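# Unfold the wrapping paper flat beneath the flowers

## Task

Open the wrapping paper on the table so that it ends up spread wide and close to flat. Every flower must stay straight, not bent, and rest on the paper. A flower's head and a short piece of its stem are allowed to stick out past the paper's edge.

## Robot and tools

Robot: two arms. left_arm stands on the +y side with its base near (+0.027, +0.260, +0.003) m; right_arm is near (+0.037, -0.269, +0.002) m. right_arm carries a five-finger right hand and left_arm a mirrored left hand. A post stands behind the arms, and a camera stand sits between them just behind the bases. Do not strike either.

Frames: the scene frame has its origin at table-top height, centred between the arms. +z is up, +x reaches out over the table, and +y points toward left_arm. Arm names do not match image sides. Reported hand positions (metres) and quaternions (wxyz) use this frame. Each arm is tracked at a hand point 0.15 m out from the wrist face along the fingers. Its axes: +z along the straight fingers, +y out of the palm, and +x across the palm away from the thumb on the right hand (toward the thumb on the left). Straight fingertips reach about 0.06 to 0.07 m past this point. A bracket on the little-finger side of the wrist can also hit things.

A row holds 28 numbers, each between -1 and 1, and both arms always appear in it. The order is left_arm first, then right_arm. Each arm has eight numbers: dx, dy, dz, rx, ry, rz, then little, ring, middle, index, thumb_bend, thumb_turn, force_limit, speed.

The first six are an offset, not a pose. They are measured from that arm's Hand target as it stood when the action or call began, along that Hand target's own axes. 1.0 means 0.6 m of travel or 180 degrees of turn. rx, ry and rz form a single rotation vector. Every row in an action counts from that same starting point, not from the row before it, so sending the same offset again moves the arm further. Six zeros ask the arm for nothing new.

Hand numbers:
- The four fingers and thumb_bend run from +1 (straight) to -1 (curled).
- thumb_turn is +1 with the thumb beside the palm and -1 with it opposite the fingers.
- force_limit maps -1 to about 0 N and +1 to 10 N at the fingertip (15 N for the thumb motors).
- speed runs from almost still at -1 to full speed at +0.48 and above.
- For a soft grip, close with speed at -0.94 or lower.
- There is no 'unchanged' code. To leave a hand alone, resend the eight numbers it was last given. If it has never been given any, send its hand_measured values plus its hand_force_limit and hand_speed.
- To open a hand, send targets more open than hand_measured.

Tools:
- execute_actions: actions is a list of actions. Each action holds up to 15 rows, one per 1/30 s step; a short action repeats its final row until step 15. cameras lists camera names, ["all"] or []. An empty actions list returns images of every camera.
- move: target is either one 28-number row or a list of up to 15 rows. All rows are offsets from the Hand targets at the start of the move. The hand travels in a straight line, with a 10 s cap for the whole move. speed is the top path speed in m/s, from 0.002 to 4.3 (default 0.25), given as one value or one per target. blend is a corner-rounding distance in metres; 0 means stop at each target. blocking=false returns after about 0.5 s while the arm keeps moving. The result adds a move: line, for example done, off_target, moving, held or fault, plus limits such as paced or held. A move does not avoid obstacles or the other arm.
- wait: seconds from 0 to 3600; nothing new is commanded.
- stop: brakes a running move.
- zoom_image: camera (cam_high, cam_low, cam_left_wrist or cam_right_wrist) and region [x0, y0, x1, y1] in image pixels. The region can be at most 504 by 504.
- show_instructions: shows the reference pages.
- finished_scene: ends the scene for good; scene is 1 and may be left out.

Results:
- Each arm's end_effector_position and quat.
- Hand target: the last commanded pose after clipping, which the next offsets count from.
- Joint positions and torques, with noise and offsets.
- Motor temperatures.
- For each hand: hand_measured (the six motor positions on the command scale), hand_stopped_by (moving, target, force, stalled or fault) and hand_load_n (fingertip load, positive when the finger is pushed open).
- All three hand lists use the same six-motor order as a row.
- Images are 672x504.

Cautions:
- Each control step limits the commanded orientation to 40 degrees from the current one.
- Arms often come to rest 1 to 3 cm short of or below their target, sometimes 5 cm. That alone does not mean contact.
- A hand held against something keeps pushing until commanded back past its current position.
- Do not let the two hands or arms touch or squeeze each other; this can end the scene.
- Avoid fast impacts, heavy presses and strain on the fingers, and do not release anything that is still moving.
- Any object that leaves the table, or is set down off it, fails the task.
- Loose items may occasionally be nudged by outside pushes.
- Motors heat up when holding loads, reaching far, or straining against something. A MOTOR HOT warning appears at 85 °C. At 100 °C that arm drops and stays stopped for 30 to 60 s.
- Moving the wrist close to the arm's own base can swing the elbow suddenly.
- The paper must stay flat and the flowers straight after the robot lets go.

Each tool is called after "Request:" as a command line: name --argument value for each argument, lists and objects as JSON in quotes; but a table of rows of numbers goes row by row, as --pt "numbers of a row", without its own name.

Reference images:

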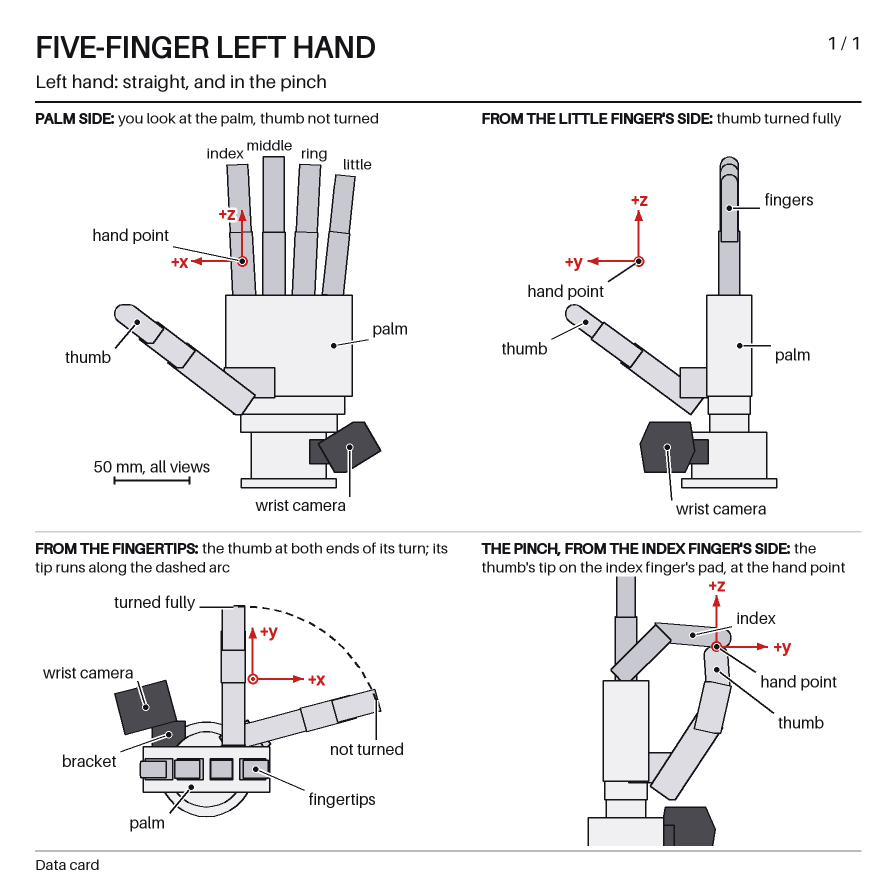

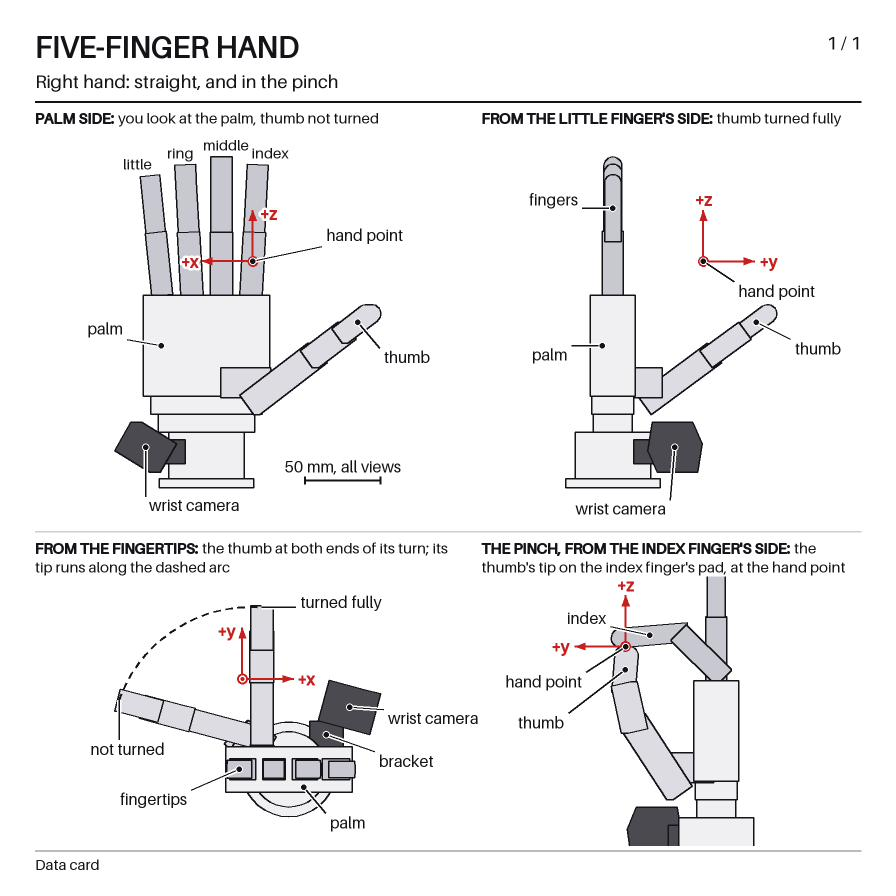

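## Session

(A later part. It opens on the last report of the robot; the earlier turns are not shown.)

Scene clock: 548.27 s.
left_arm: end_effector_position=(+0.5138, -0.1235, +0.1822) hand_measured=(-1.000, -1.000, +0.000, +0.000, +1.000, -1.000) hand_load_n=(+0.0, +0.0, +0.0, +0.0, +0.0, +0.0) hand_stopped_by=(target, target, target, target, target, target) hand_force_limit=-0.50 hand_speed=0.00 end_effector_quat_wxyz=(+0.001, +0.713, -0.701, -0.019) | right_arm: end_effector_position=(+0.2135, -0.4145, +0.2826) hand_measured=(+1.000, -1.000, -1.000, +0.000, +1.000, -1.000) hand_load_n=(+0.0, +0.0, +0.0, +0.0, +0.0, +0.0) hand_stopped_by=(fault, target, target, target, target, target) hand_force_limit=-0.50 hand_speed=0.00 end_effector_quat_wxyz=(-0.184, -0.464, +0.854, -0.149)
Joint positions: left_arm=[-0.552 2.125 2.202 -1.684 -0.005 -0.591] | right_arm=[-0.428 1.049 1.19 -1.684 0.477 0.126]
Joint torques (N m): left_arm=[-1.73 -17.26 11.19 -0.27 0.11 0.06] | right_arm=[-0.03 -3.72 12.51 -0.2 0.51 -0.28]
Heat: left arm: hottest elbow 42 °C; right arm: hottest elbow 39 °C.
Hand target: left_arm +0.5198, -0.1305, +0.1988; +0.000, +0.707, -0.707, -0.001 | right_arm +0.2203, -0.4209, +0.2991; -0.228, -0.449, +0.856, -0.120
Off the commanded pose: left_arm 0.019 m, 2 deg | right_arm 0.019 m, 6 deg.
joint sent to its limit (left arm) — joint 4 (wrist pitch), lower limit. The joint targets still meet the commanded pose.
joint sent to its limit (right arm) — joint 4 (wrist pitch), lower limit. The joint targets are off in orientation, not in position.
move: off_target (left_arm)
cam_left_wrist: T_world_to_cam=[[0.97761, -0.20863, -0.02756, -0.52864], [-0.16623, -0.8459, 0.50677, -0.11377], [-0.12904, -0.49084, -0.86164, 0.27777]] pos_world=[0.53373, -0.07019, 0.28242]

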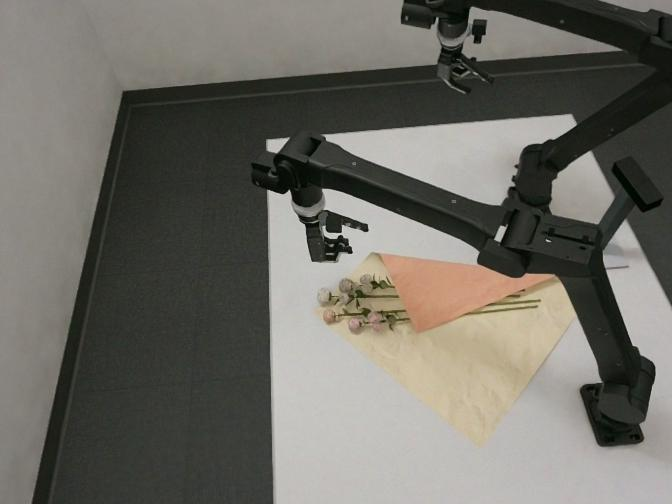

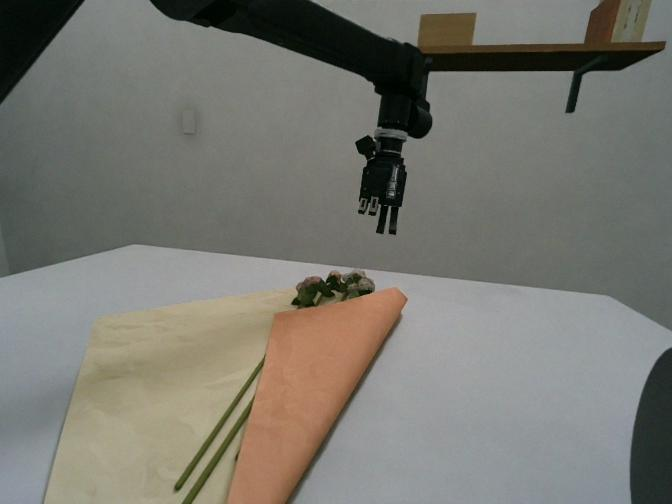

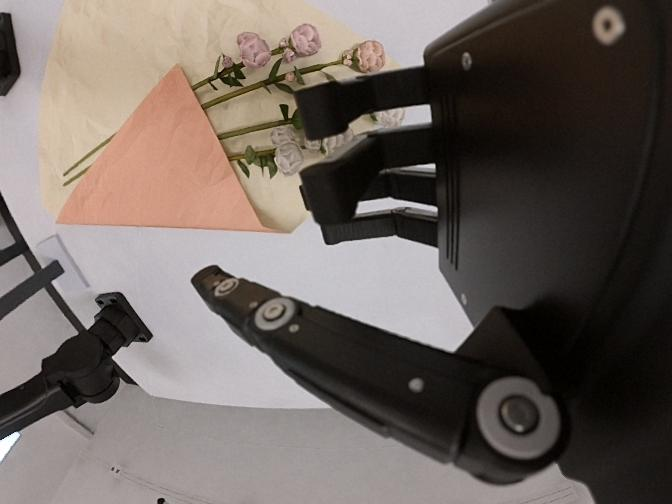

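Request:
move --target '[0.0467,0.0972,0.23,0.0124,-0.1107,0.0703,-1,-1,-1,0,1,-1,-0.5,0,0,0,0,0,0,0,-1,-1,-1,0,1,-1,-0.5,0]' --speed 0.15 --cameras '["cam_high","cam_low","cam_left_wrist"]'

Request:
zoom_image --camera "cam_left_wrist" --region '[120, 20, 420, 320]'

Request:
zoom_image --camera "cam_low" --region '[290, 180, 490, 330]'

Scene clock: 621.27 s.
left_arm: end_effector_position=(+0.4617, -0.1585, +0.0649) hand_measured=(-1.000, -1.000, -1.000, +0.000, +1.000, -1.000) hand_load_n=(+0.0, +0.0, +0.0, +0.0, -0.5, +0.0) hand_stopped_by=(target, target, target, target, target, target) hand_force_limit=-0.50 hand_speed=0.00 end_effector_quat_wxyz=(+0.133, -0.619, +0.766, +0.107) | right_arm: end_effector_position=(+0.2135, -0.4145, +0.2826) hand_measured=(+1.000, -1.000, -1.000, +0.000, +1.000, -1.000) hand_load_n=(+0.0, +0.0, -0.5, +0.0, +0.0, +0.0) hand_stopped_by=(fault, target, target, target, target, target) hand_force_limit=-0.50 hand_speed=0.00 end_effector_quat_wxyz=(-0.184, -0.464, +0.854, -0.149)
Joint positions: left_arm=[-0.744 2.24 2.087 -1.605 -0.291 -0.581] | right_arm=[-0.428 1.049 1.19 -1.684 0.477 0.126]
Joint torques (N m): left_arm=[-1.73 -17.55 6.58 0.09 -0.34 0.04] | right_arm=[-0.15 -3.66 12.49 -0.14 0.52 -0.28]
Motor temperatures (°C): left_arm=[33 39 44 26 33 25] | right_arm=[28 30 43 24 31 27]
Heat: left arm: hottest elbow 44 °C; right arm: hottest elbow 43 °C.
Hand target: left_arm +0.4614, -0.1583, +0.0609; +0.136, -0.614, +0.769, +0.109 | right_arm +0.2203, -0.4209, +0.2991; -0.228, -0.449, +0.856, -0.120
Off the commanded pose: left_arm 0.004 m, 1 deg | right_arm 0.019 m, 6 deg.
joint sent to its limit (right arm) — joint 4 (wrist pitch), lower limit. The joint targets are off in orientation, not in position.
move: done
cam_left_wrist: T_world_to_cam=[[0.90768, -0.41362, -0.07105, -0.48555], [-0.39141, -0.89541, 0.21223, 0.02267], [-0.1514, -0.16482, -0.97463, 0.22205]] pos_world=[0.48321, -0.14394, 0.17711]

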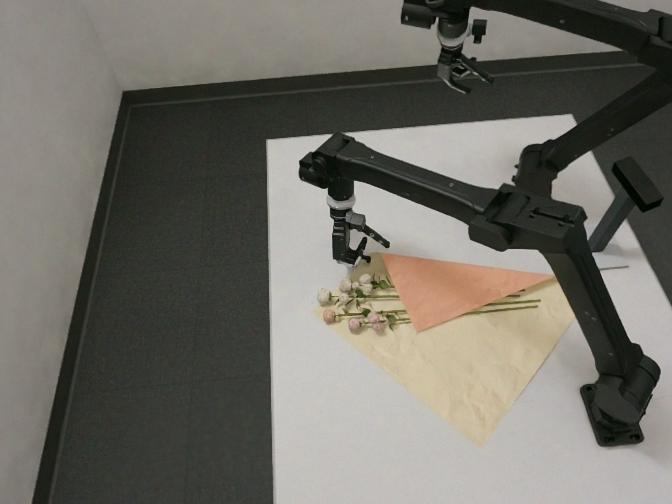

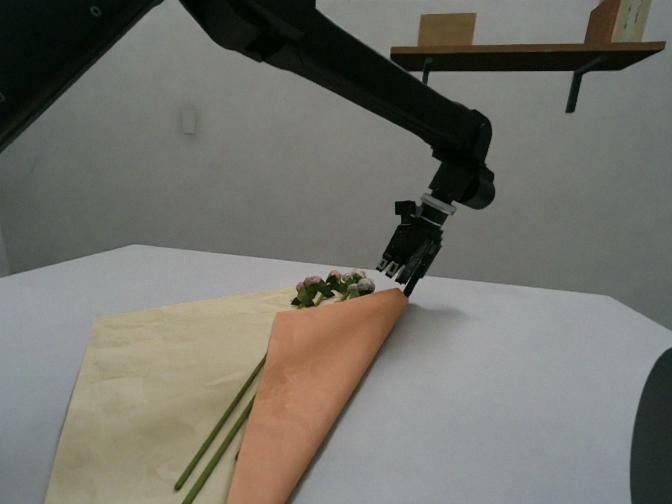

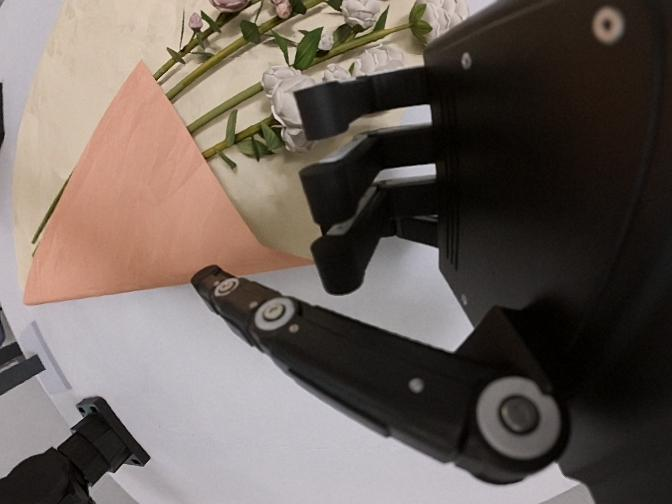

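Scaled by 1.680 from the camera's image (finer frame: 960x720).

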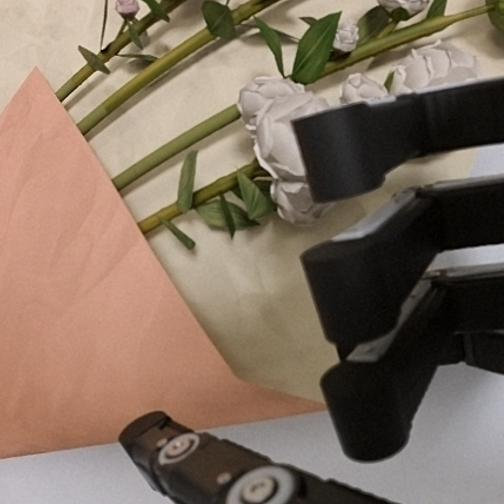

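Scaled by 2.520 from the camera's image (finer frame: 960x720).

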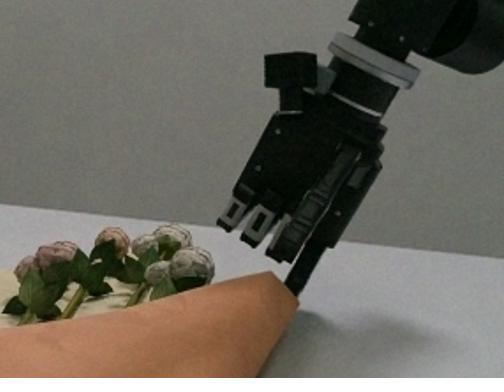

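Request:
move --target '[-0.020,0.0235,0.0479,0,0,0,-1,-1,-1,0,1,-1,-0.5,0,0,0,0,0,0,0,-1,-1,-1,0,1,-1,-0.5,0]' --speed 0.08 --cameras '["cam_low","cam_left_wrist"]'

Request:
zoom_image --camera "cam_left_wrist" --region '[120, 20, 420, 320]'

Request:
zoom_image --camera "cam_low" --region '[290, 180, 490, 330]'

Scene clock: 655.03 s.
left_arm: end_effector_position=(+0.4526, -0.1466, +0.0495) hand_measured=(-1.000, -1.000, -1.000, +0.000, +1.000, -1.000) hand_load_n=(+0.0, +0.0, +0.0, -6.0, +0.0, +0.0) hand_stopped_by=(target, target, target, target, target, target) hand_force_limit=-0.50 hand_speed=0.00 end_effector_quat_wxyz=(+0.135, -0.618, +0.769, +0.095) | right_arm: end_effector_position=(+0.2135, -0.4145, +0.2826) hand_measured=(+1.000, -1.000, -1.000, +0.000, +1.000, -1.000) hand_load_n=(+0.0, +0.0, +0.0, +0.0, +0.0, +0.0) hand_stopped_by=(fault, target, target, target, target, target) hand_force_limit=-0.50 hand_speed=0.00 end_effector_quat_wxyz=(-0.184, -0.464, +0.854, -0.149)
Joint positions: left_arm=[-0.741 2.181 1.948 -1.497 -0.292 -0.569] | right_arm=[-0.428 1.049 1.19 -1.684 0.477 0.126]
Joint torques (N m): left_arm=[-0.21 -16.56 4.37 0.17 -0.3 0.08] | right_arm=[-0.03 -3.78 12.51 -0.14 0.51 -0.28]
Heat: left arm: hottest elbow 40 °C; right arm: hottest elbow 44 °C.
Hand target: left_arm +0.4523, -0.1345, +0.0379; +0.136, -0.614, +0.769, +0.109 | right_arm +0.2203, -0.4209, +0.2991; -0.228, -0.449, +0.856, -0.120
Off the commanded pose: left_arm 0.017 m, 2 deg | right_arm 0.019 m, 6 deg.
joint sent to its limit (right arm) — joint 4 (wrist pitch), lower limit. The joint targets are off in orientation, not in position.
move: off_target (left_arm)
cam_left_wrist: T_world_to_cam=[[0.90483, -0.42296, -0.04888, -0.47467], [-0.40324, -0.88813, 0.22051, 0.03903], [-0.13668, -0.17982, -0.97416, 0.1988]] pos_world=[0.47241, -0.13036, 0.16186]

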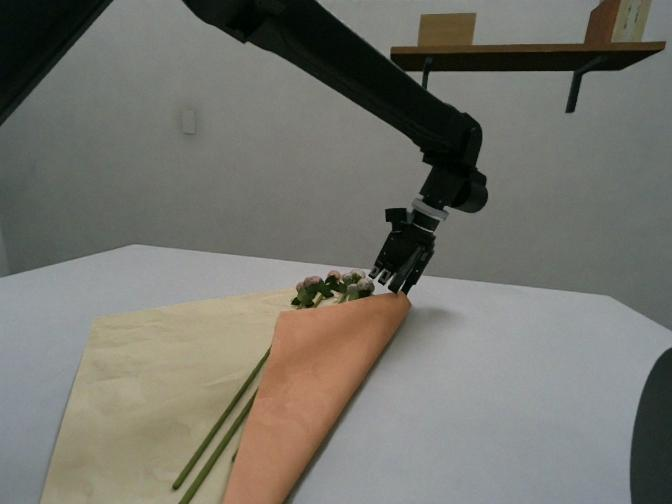

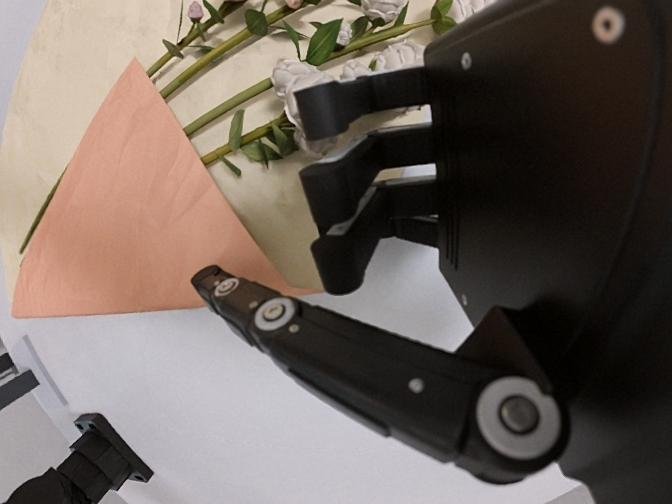

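Scaled by 1.680 from the camera's image (finer frame: 960x720).

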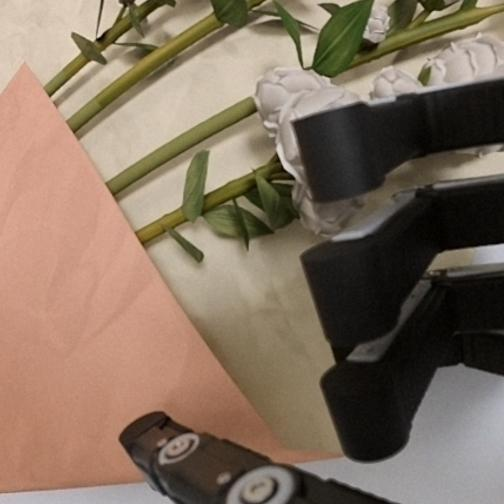

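Scaled by 2.520 from the camera's image (finer frame: 960x720).

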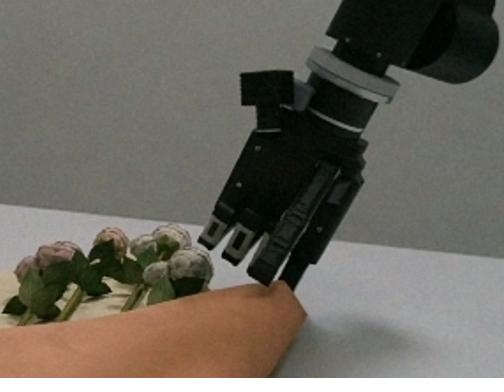

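Request:
move --pt "-0.0107 0 -0.0316 0 0 0 -1 -1 -1 0 1 -1 -0.5 0 0 0 0 0 0 0 -1 -1 -1 0 1 -1 -0.5 0" --pt "-0.0107 0.0998 -0.0316 0 0 0 -1 -1 -1 0 1 -1 -0.5 0 0 0 0 0 0 0 -1 -1 -1 0 1 -1 -0.5 0" --speed 0.06 --cameras '["cam_low","cam_left_wrist","cam_high"]'

Request:
zoom_image --camera "cam_left_wrist" --region '[120, 20, 420, 320]'

Request:
zoom_image --camera "cam_low" --region '[290, 180, 490, 330]'

Scene clock: 680.63 s.
left_arm: end_effector_position=(+0.3962, -0.1182, +0.0495) hand_measured=(-1.000, -1.000, -1.000, +0.000, +1.000, -1.000) hand_load_n=(+0.0, +0.0, +0.0, -1.5, +0.0, +0.0) hand_stopped_by=(target, target, target, target, target, target) hand_force_limit=-0.50 hand_speed=0.00 end_effector_quat_wxyz=(+0.133, -0.609, +0.773, +0.122) | right_arm: end_effector_position=(+0.2135, -0.4145, +0.2826) hand_measured=(+1.000, -1.000, -1.000, +0.000, +1.000, -1.000) hand_load_n=(+0.5, +0.0, +0.0, +0.0, +0.0, +0.5) hand_stopped_by=(fault, target, target, target, target, target) hand_force_limit=-0.50 hand_speed=0.00 end_effector_quat_wxyz=(-0.184, -0.464, +0.854, -0.149)
Joint positions: left_arm=[-0.773 2.06 1.731 -1.462 -0.289 -0.591] | right_arm=[-0.428 1.049 1.19 -1.684 0.477 0.126]
Joint torques (N m): left_arm=[-1.9 -17.85 5.48 0.06 -0.08 -0.12] | right_arm=[-0.09 -3.72 12.52 -0.13 0.51 -0.29]
Motor temperatures (°C): left_arm=[32 39 38 25 32 25] | right_arm=[28 30 44 24 31 26]
Heat: left arm: hottest shoulder 39 °C; right arm: hottest elbow 44 °C.
Hand target: left_arm +0.3937, -0.1217, +0.0580; +0.136, -0.614, +0.770, +0.109 | right_arm +0.2203, -0.4209, +0.2991; -0.228, -0.449, +0.856, -0.120
Off the commanded pose: left_arm 0.009 m, 2 deg | right_arm 0.019 m, 6 deg.
joint sent to its limit (right arm) — joint 4 (wrist pitch), lower limit. The joint targets are off in orientation, not in position.
move: done
cam_left_wrist: T_world_to_cam=[[0.89698, -0.43044, -0.10076, -0.40687], [-0.40538, -0.89179, 0.20095, 0.04289], [-0.17635, -0.1394, -0.97441, 0.2168]] pos_world=[0.42057, -0.10666, 0.16164]
Images, in order (width x height): cam_high 672x504, cam_low 672x504, cam_left_wrist 672x504.

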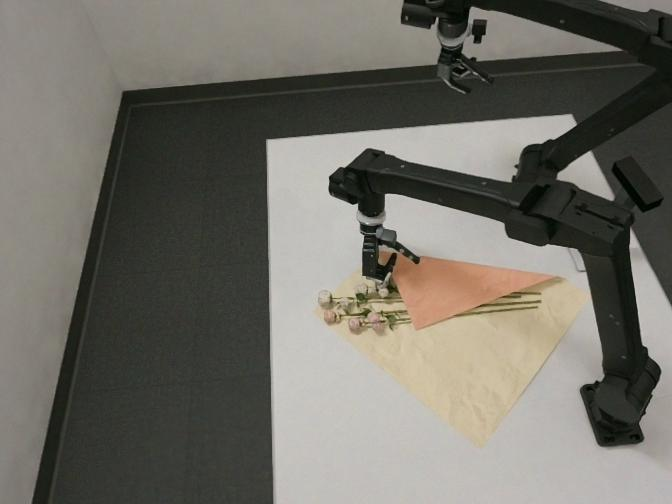

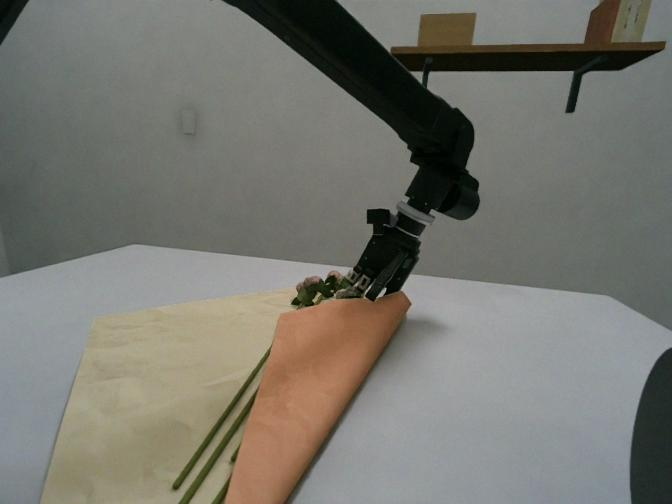

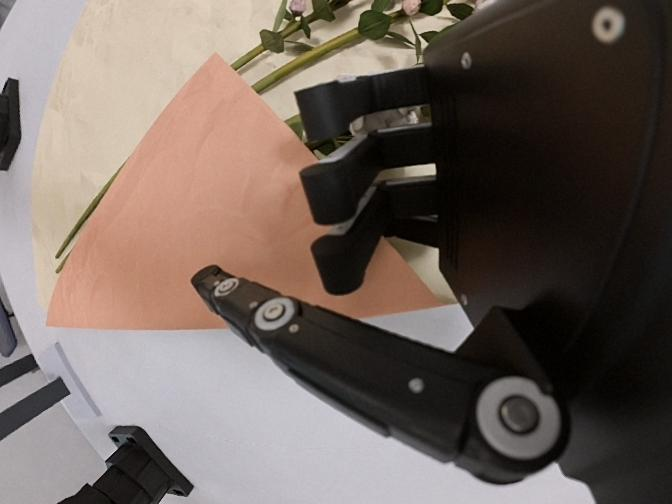

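Scaled by 1.680 from the camera's image (finer frame: 960x720).

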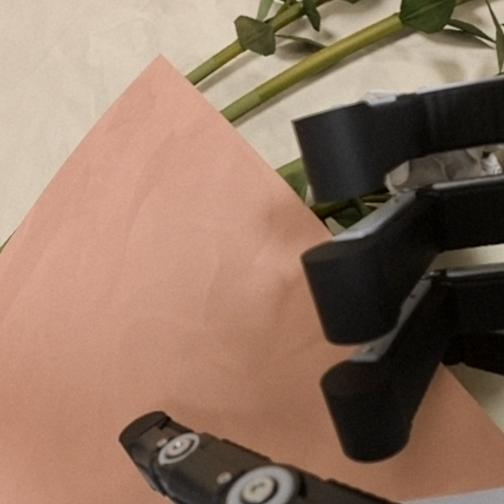

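Scaled by 2.520 from the camera's image (finer frame: 960x720).

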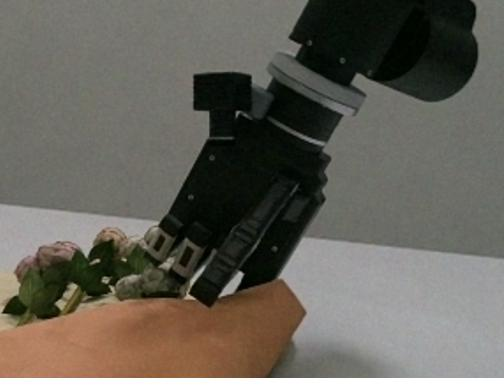

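Request:
move --target '[-0.0072,0.0513,-0.0188,0,0,0,-1,-1,-1,0,1,-1,-0.5,0,0,0,0,0,0,0,-1,-1,-1,0,1,-1,-0.5,0]' --speed 0.06 --cameras '["cam_low","cam_left_wrist"]'

Request:
zoom_image --camera "cam_left_wrist" --region '[120, 20, 420, 320]'

Request:
zoom_image --camera "cam_low" --region '[290, 180, 490, 330]'

Scene clock: 707.73 s.
left_arm: end_effector_position=(+0.3660, -0.1119, +0.0593) hand_measured=(-1.000, -1.000, -1.000, +0.000, +1.000, -1.000) hand_load_n=(+0.0, +0.0, -0.5, +0.5, -0.5, +0.0) hand_stopped_by=(target, target, target, target, target, target) hand_force_limit=-0.50 hand_speed=0.00 end_effector_quat_wxyz=(+0.133, -0.613, +0.769, +0.123) | right_arm: end_effector_position=(+0.2135, -0.4145, +0.2826) hand_measured=(+1.000, -1.000, -1.000, +0.000, +1.000, -1.000) hand_load_n=(+0.0, +0.0, +0.0, +0.0, +0.0, +0.0) hand_stopped_by=(fault, target, target, target, target, target) hand_force_limit=-0.50 hand_speed=0.00 end_effector_quat_wxyz=(-0.184, -0.464, +0.854, -0.149)
Joint positions: left_arm=[-0.802 1.989 1.641 -1.456 -0.283 -0.634] | right_arm=[-0.428 1.049 1.19 -1.684 0.477 0.126]
Joint torques (N m): left_arm=[-1.73 -17.08 5.55 0.01 -0.06 -0.07] | right_arm=[-0.15 -3.66 12.49 -0.16 0.51 -0.28]
Heat: left arm: hottest shoulder 41 °C; right arm: hottest elbow 45 °C.
Hand target: left_arm +0.3637, -0.1148, +0.0702; +0.136, -0.614, +0.770, +0.109 | right_arm +0.2203, -0.4209, +0.2991; -0.228, -0.449, +0.856, -0.120
Off the commanded pose: left_arm 0.011 m, 2 deg | right_arm 0.019 m, 6 deg.
joint sent to its limit (right arm) — joint 4 (wrist pitch), lower limit. The joint targets are off in orientation, not in position.
move: off_target (left_arm)
cam_left_wrist: T_world_to_cam=[[0.90251, -0.41899, -0.09966, -0.37691], [-0.39467, -0.89723, 0.19803, 0.02992], [-0.17239, -0.1394, -0.97512, 0.22051]] pos_world=[0.38999, -0.10034, 0.17154]

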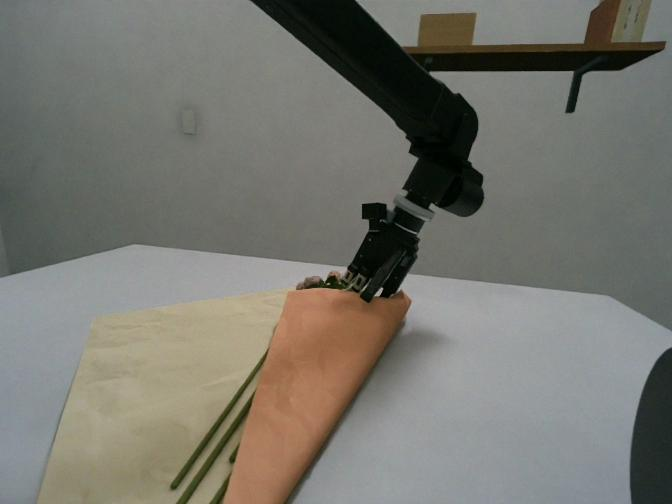

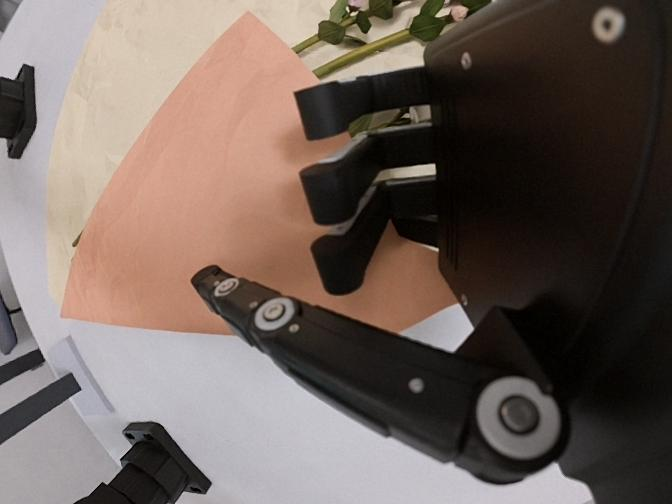

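Scaled by 1.680 from the camera's image (finer frame: 960x720).

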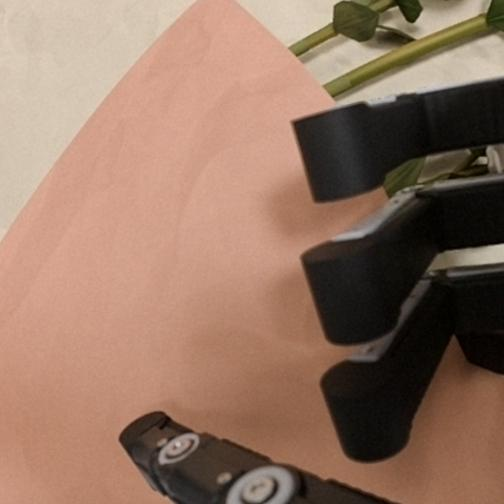

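Scaled by 2.520 from the camera's image (finer frame: 960x720).

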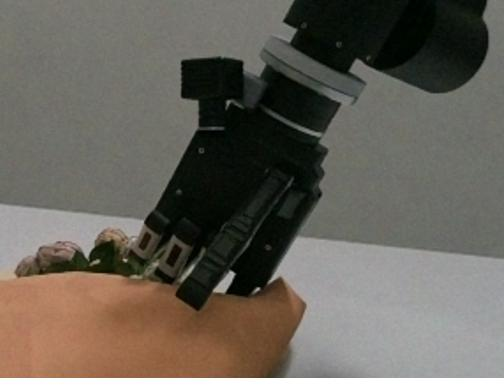

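Request:
move --target '[0,0,0,0,0,0,-1,-1,-1,-0.4,-0.1,-1,-0.4,-0.6,0,0,0,0,0,0,-1,-1,-1,0,1,-1,-0.5,0]' --speed 0.06 --cameras '["cam_low","cam_left_wrist"]'

Request:
zoom_image --camera "cam_left_wrist" --region '[120, 20, 420, 320]'

Request:
zoom_image --camera "cam_low" --region '[290, 180, 490, 330]'

Scene clock: 719.87 s.
left_arm: end_effector_position=(+0.3660, -0.1119, +0.0593) hand_measured=(-1.000, -1.000, -1.000, -0.400, +0.510, -1.000) hand_load_n=(+0.0, +0.0, +0.0, +0.5, +4.5, +0.0) hand_stopped_by=(target, target, target, target, force, target) hand_force_limit=-0.40 hand_speed=-0.60 end_effector_quat_wxyz=(+0.133, -0.613, +0.769, +0.123) | right_arm: end_effector_position=(+0.2135, -0.4145, +0.2826) hand_measured=(+1.000, -1.000, -1.000, +0.000, +1.000, -1.000) hand_load_n=(+0.0, +0.0, +0.0, +0.0, +0.0, +0.0) hand_stopped_by=(fault, target, target, target, target, target) hand_force_limit=-0.50 hand_speed=0.00 end_effector_quat_wxyz=(-0.184, -0.464, +0.854, -0.149)
Joint positions: left_arm=[-0.802 1.989 1.641 -1.456 -0.283 -0.634] | right_arm=[-0.428 1.049 1.19 -1.684 0.477 0.126]
Joint torques (N m): left_arm=[-2.02 -17.26 5.59 0.03 -0.11 -0.1] | right_arm=[-0.09 -3.84 12.51 -0.16 0.51 -0.28]
Heat: left arm: hottest shoulder 41 °C; right arm: hottest elbow 45 °C.
Hand target: left_arm +0.3637, -0.1148, +0.0702; +0.136, -0.614, +0.770, +0.109 | right_arm +0.2203, -0.4209, +0.2991; -0.228, -0.449, +0.856, -0.120
Off the commanded pose: left_arm 0.011 m, 2 deg | right_arm 0.019 m, 6 deg.
joint sent to its limit (right arm) — joint 4 (wrist pitch), lower limit. The joint targets are off in orientation, not in position.
move: done
cam_left_wrist: T_world_to_cam=[[0.90251, -0.41899, -0.09966, -0.37691], [-0.39467, -0.89723, 0.19803, 0.02992], [-0.17239, -0.1394, -0.97512, 0.22051]] pos_world=[0.38999, -0.10034, 0.17154]

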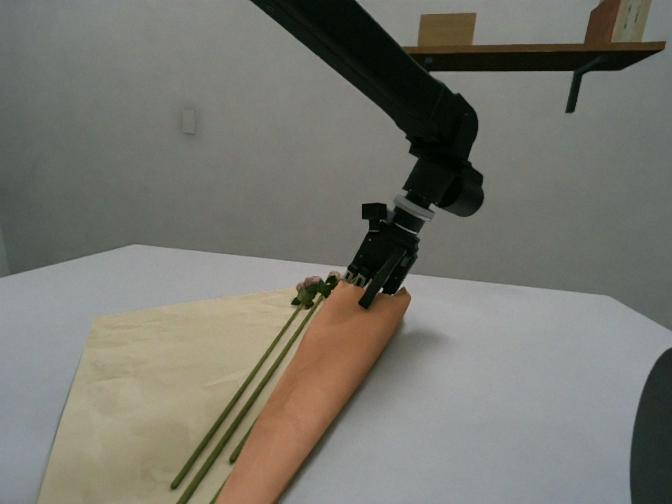

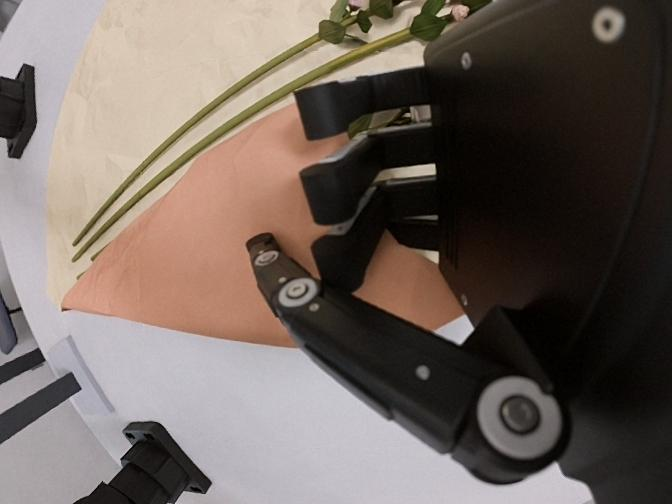

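Scaled by 1.680 from the camera's image (finer frame: 960x720).

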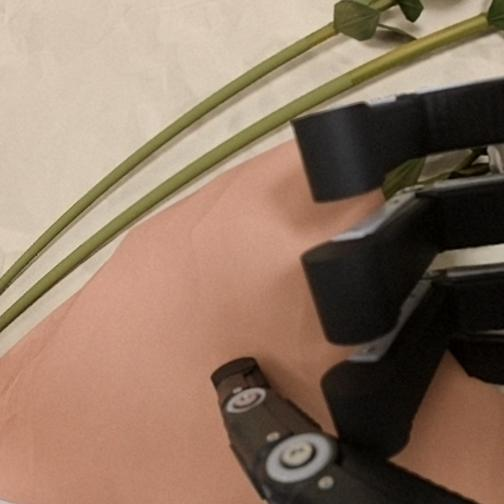

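Scaled by 2.520 from the camera's image (finer frame: 960x720).

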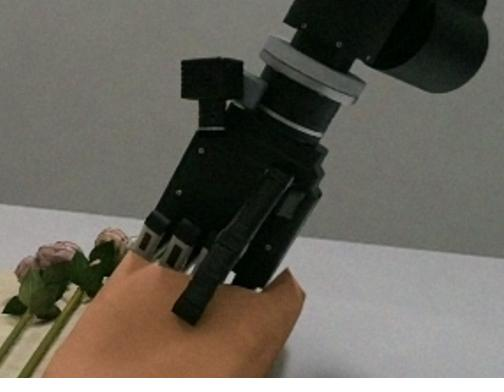

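Request:
move --target '[-0.075,0.025,-0.058,0,-0.139,0,-1,-1,-1,-0.4,1,-1,-0.4,-0.3,0,0,0,0,0,0,-1,-1,-1,0,1,-1,-0.5,0]' --speed 0.06 --cameras '["cam_low","cam_left_wrist","cam_high"]'

Request:
zoom_image --camera "cam_left_wrist" --region '[120, 20, 420, 320]'

Request:
zoom_image --camera "cam_low" --region '[260, 150, 500, 330]'

Scene clock: 780.13 s.
left_arm: end_effector_position=(+0.3604, -0.0834, +0.1028) hand_measured=(-1.000, -1.000, -1.000, -0.400, +1.000, -1.000) hand_load_n=(+0.0, +0.0, +0.0, +0.0, +0.0, +0.0) hand_stopped_by=(target, target, target, target, target, target) hand_force_limit=-0.40 hand_speed=-0.30 end_effector_quat_wxyz=(+0.283, -0.574, +0.748, +0.175) | right_arm: end_effector_position=(+0.2135, -0.4145, +0.2826) hand_measured=(+1.000, -1.000, -1.000, +0.000, +1.000, -1.000) hand_load_n=(+0.0, +0.5, +0.0, +0.0, +0.0, +0.0) hand_stopped_by=(fault, target, target, target, target, target) hand_force_limit=-0.50 hand_speed=0.00 end_effector_quat_wxyz=(-0.184, -0.464, +0.854, -0.149)
Joint positions: left_arm=[-0.884 1.981 1.692 -1.677 -0.567 -0.761] | right_arm=[-0.428 1.049 1.19 -1.684 0.477 0.126]
Joint torques (N m): left_arm=[-2.08 -16.85 5.81 -1.18 -0.58 -0.05] | right_arm=[-0.15 -3.78 12.48 -0.16 0.51 -0.27]
Heat: left arm: hottest shoulder 41 °C; right arm: hottest elbow 45 °C.
Hand target: left_arm +0.3560, -0.0818, +0.1183; +0.299, -0.576, +0.722, +0.240 | right_arm +0.2203, -0.4209, +0.2991; -0.228, -0.449, +0.856, -0.120
Off the commanded pose: left_arm 0.016 m, 8 deg | right_arm 0.019 m, 6 deg.
joint sent to its limit (left arm) — joint 4 (wrist pitch), lower limit.
joint sent to its limit (right arm) — joint 4 (wrist pitch), lower limit.
move: unfinished (the simulator was too slow to fit another step into this call; the move has ended)
cam_left_wrist: T_world_to_cam=[[0.89172, -0.44637, -0.0748, -0.3565], [-0.45246, -0.88321, -0.12337, 0.09979], [-0.011, 0.14385, -0.98954, 0.2328]] pos_world=[0.36561, -0.10448, 0.21601]
Images, in order (width x height): cam_high 672x504, cam_low 672x504, cam_left_wrist 672x504.

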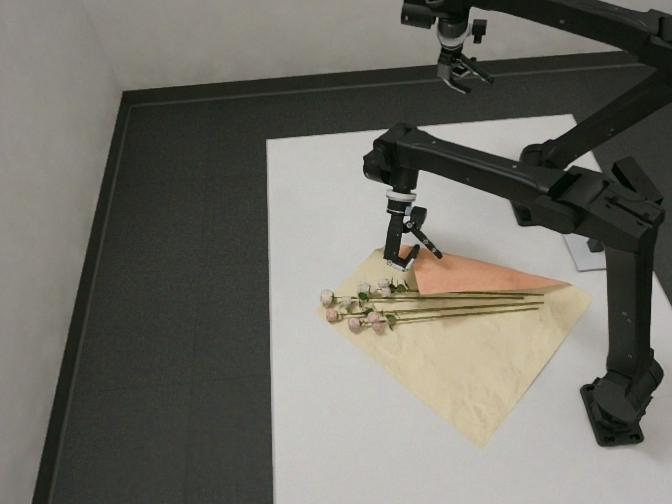

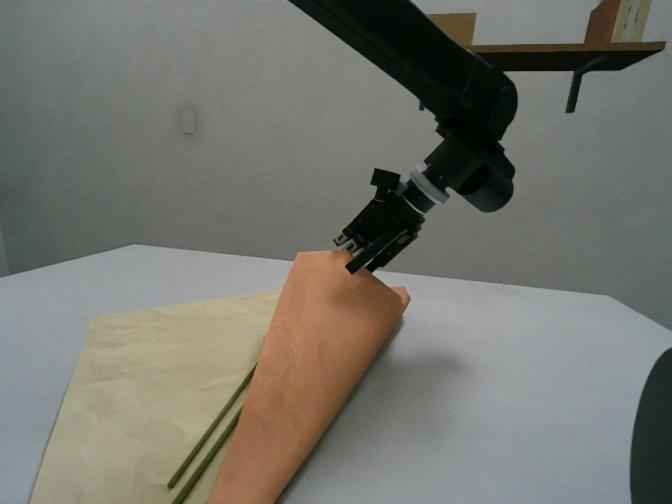

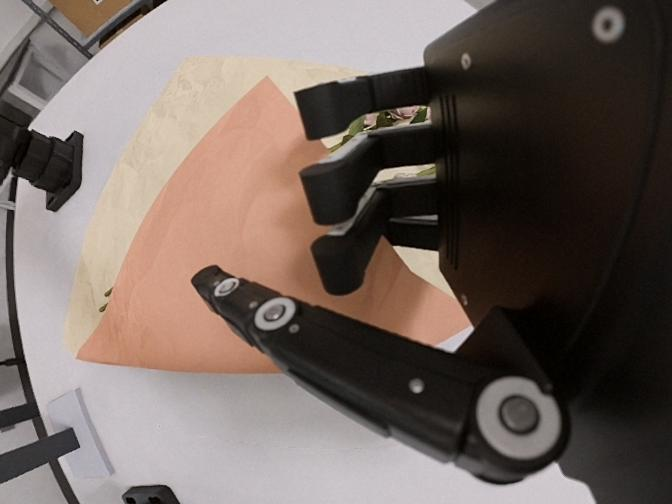

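Scaled by 1.680 from the camera's image (finer frame: 960x720).

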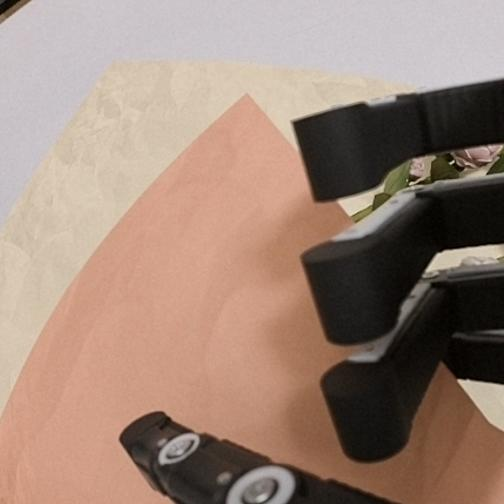

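Scaled by 2.100 from the camera's image (finer frame: 960x720).

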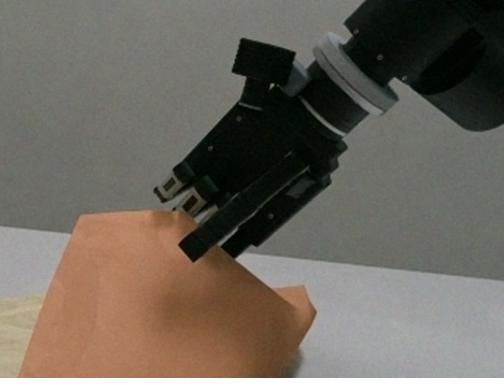

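Request:
move --target '[0.0637,-0.0269,-0.104,0,0,0,-1,-1,-1,-0.4,1,-1,-0.4,-0.3,0,0,0,0,0,0,-1,-1,-1,0,1,-1,-0.5,0]' --speed 0.08 --cameras '["cam_low","cam_left_wrist","cam_high"]'

Request:
zoom_image --camera "cam_low" --region '[220, 150, 500, 360]'

Scene clock: 817.70 s.
left_arm: end_effector_position=(+0.3512, -0.1433, +0.1259) hand_measured=(-1.000, -1.000, -1.000, -0.400, +1.000, -1.000) hand_load_n=(+0.0, +0.0, +0.0, +0.0, +0.0, +0.0) hand_stopped_by=(target, target, target, target, target, target) hand_force_limit=-0.40 hand_speed=-0.30 end_effector_quat_wxyz=(+0.276, -0.567, +0.767, +0.116) | right_arm: end_effector_position=(+0.2135, -0.4145, +0.2826) hand_measured=(+1.000, -1.000, -1.000, +0.000, +1.000, -1.000) hand_load_n=(+0.0, +0.0, +0.0, +0.0, +0.0, +0.0) hand_stopped_by=(fault, target, target, target, target, target) hand_force_limit=-0.50 hand_speed=0.00 end_effector_quat_wxyz=(-0.184, -0.464, +0.854, -0.149)
Joint positions: left_arm=[-0.96 1.995 1.812 -1.678 -0.542 -0.766] | right_arm=[-0.428 1.049 1.19 -1.684 0.477 0.126]
Joint torques (N m): left_arm=[-1.85 -14.74 10.26 -0.73 -0.27 -0.08] | right_arm=[-0.15 -3.78 12.49 -0.14 0.51 -0.29]
Heat: left arm: hottest shoulder 43 °C; right arm: hottest elbow 46 °C.
Hand target: left_arm +0.3561, -0.1549, +0.1353; +0.299, -0.576, +0.722, +0.240 | right_arm +0.2203, -0.4209, +0.2991; -0.228, -0.449, +0.856, -0.120
Off the commanded pose: left_arm 0.016 m, 15 deg | right_arm 0.019 m, 6 deg.
joint sent to its limit (left arm) — joint 4 (wrist pitch), lower limit. The joint targets are off in orientation, not in position.
joint sent to its limit (right arm) — joint 4 (wrist pitch), lower limit. The joint targets are off in orientation, not in position.
move: off_target (left_arm)
cam_left_wrist: T_world_to_cam=[[0.86264, -0.50569, 0.01147, -0.38249], [-0.50428, -0.86156, -0.05842, 0.0587], [0.03943, 0.04461, -0.99823, 0.23331]] pos_world=[0.35035, -0.15325, 0.24072]
Images, in order (width x height): cam_high 672x504, cam_low 672x504, cam_left_wrist 672x504.

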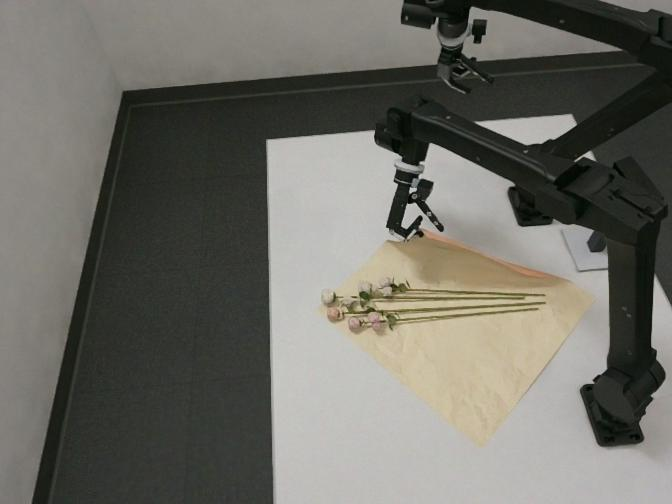

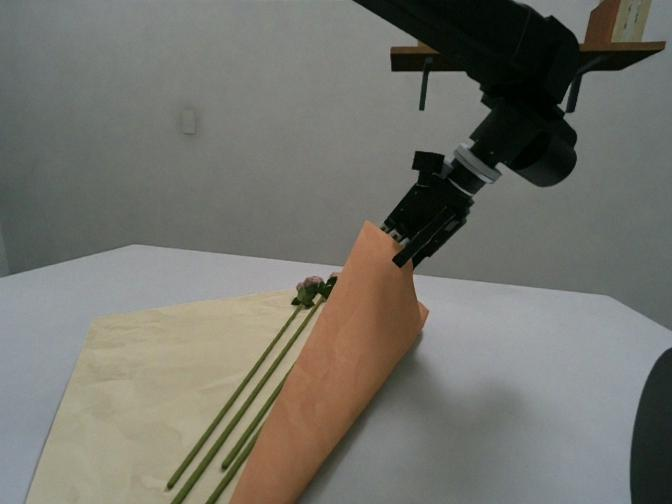

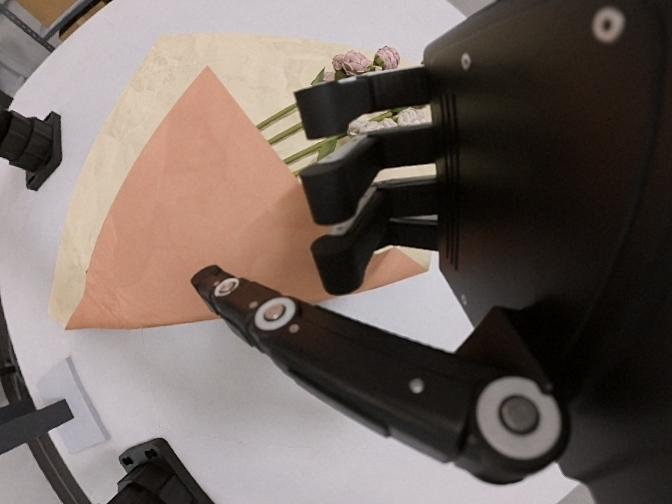

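Scaled by 1.800 from the camera's image (finer frame: 960x720).

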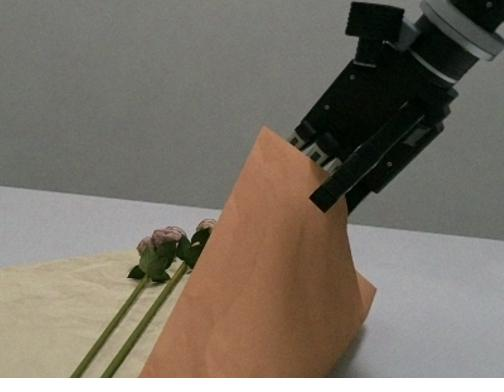

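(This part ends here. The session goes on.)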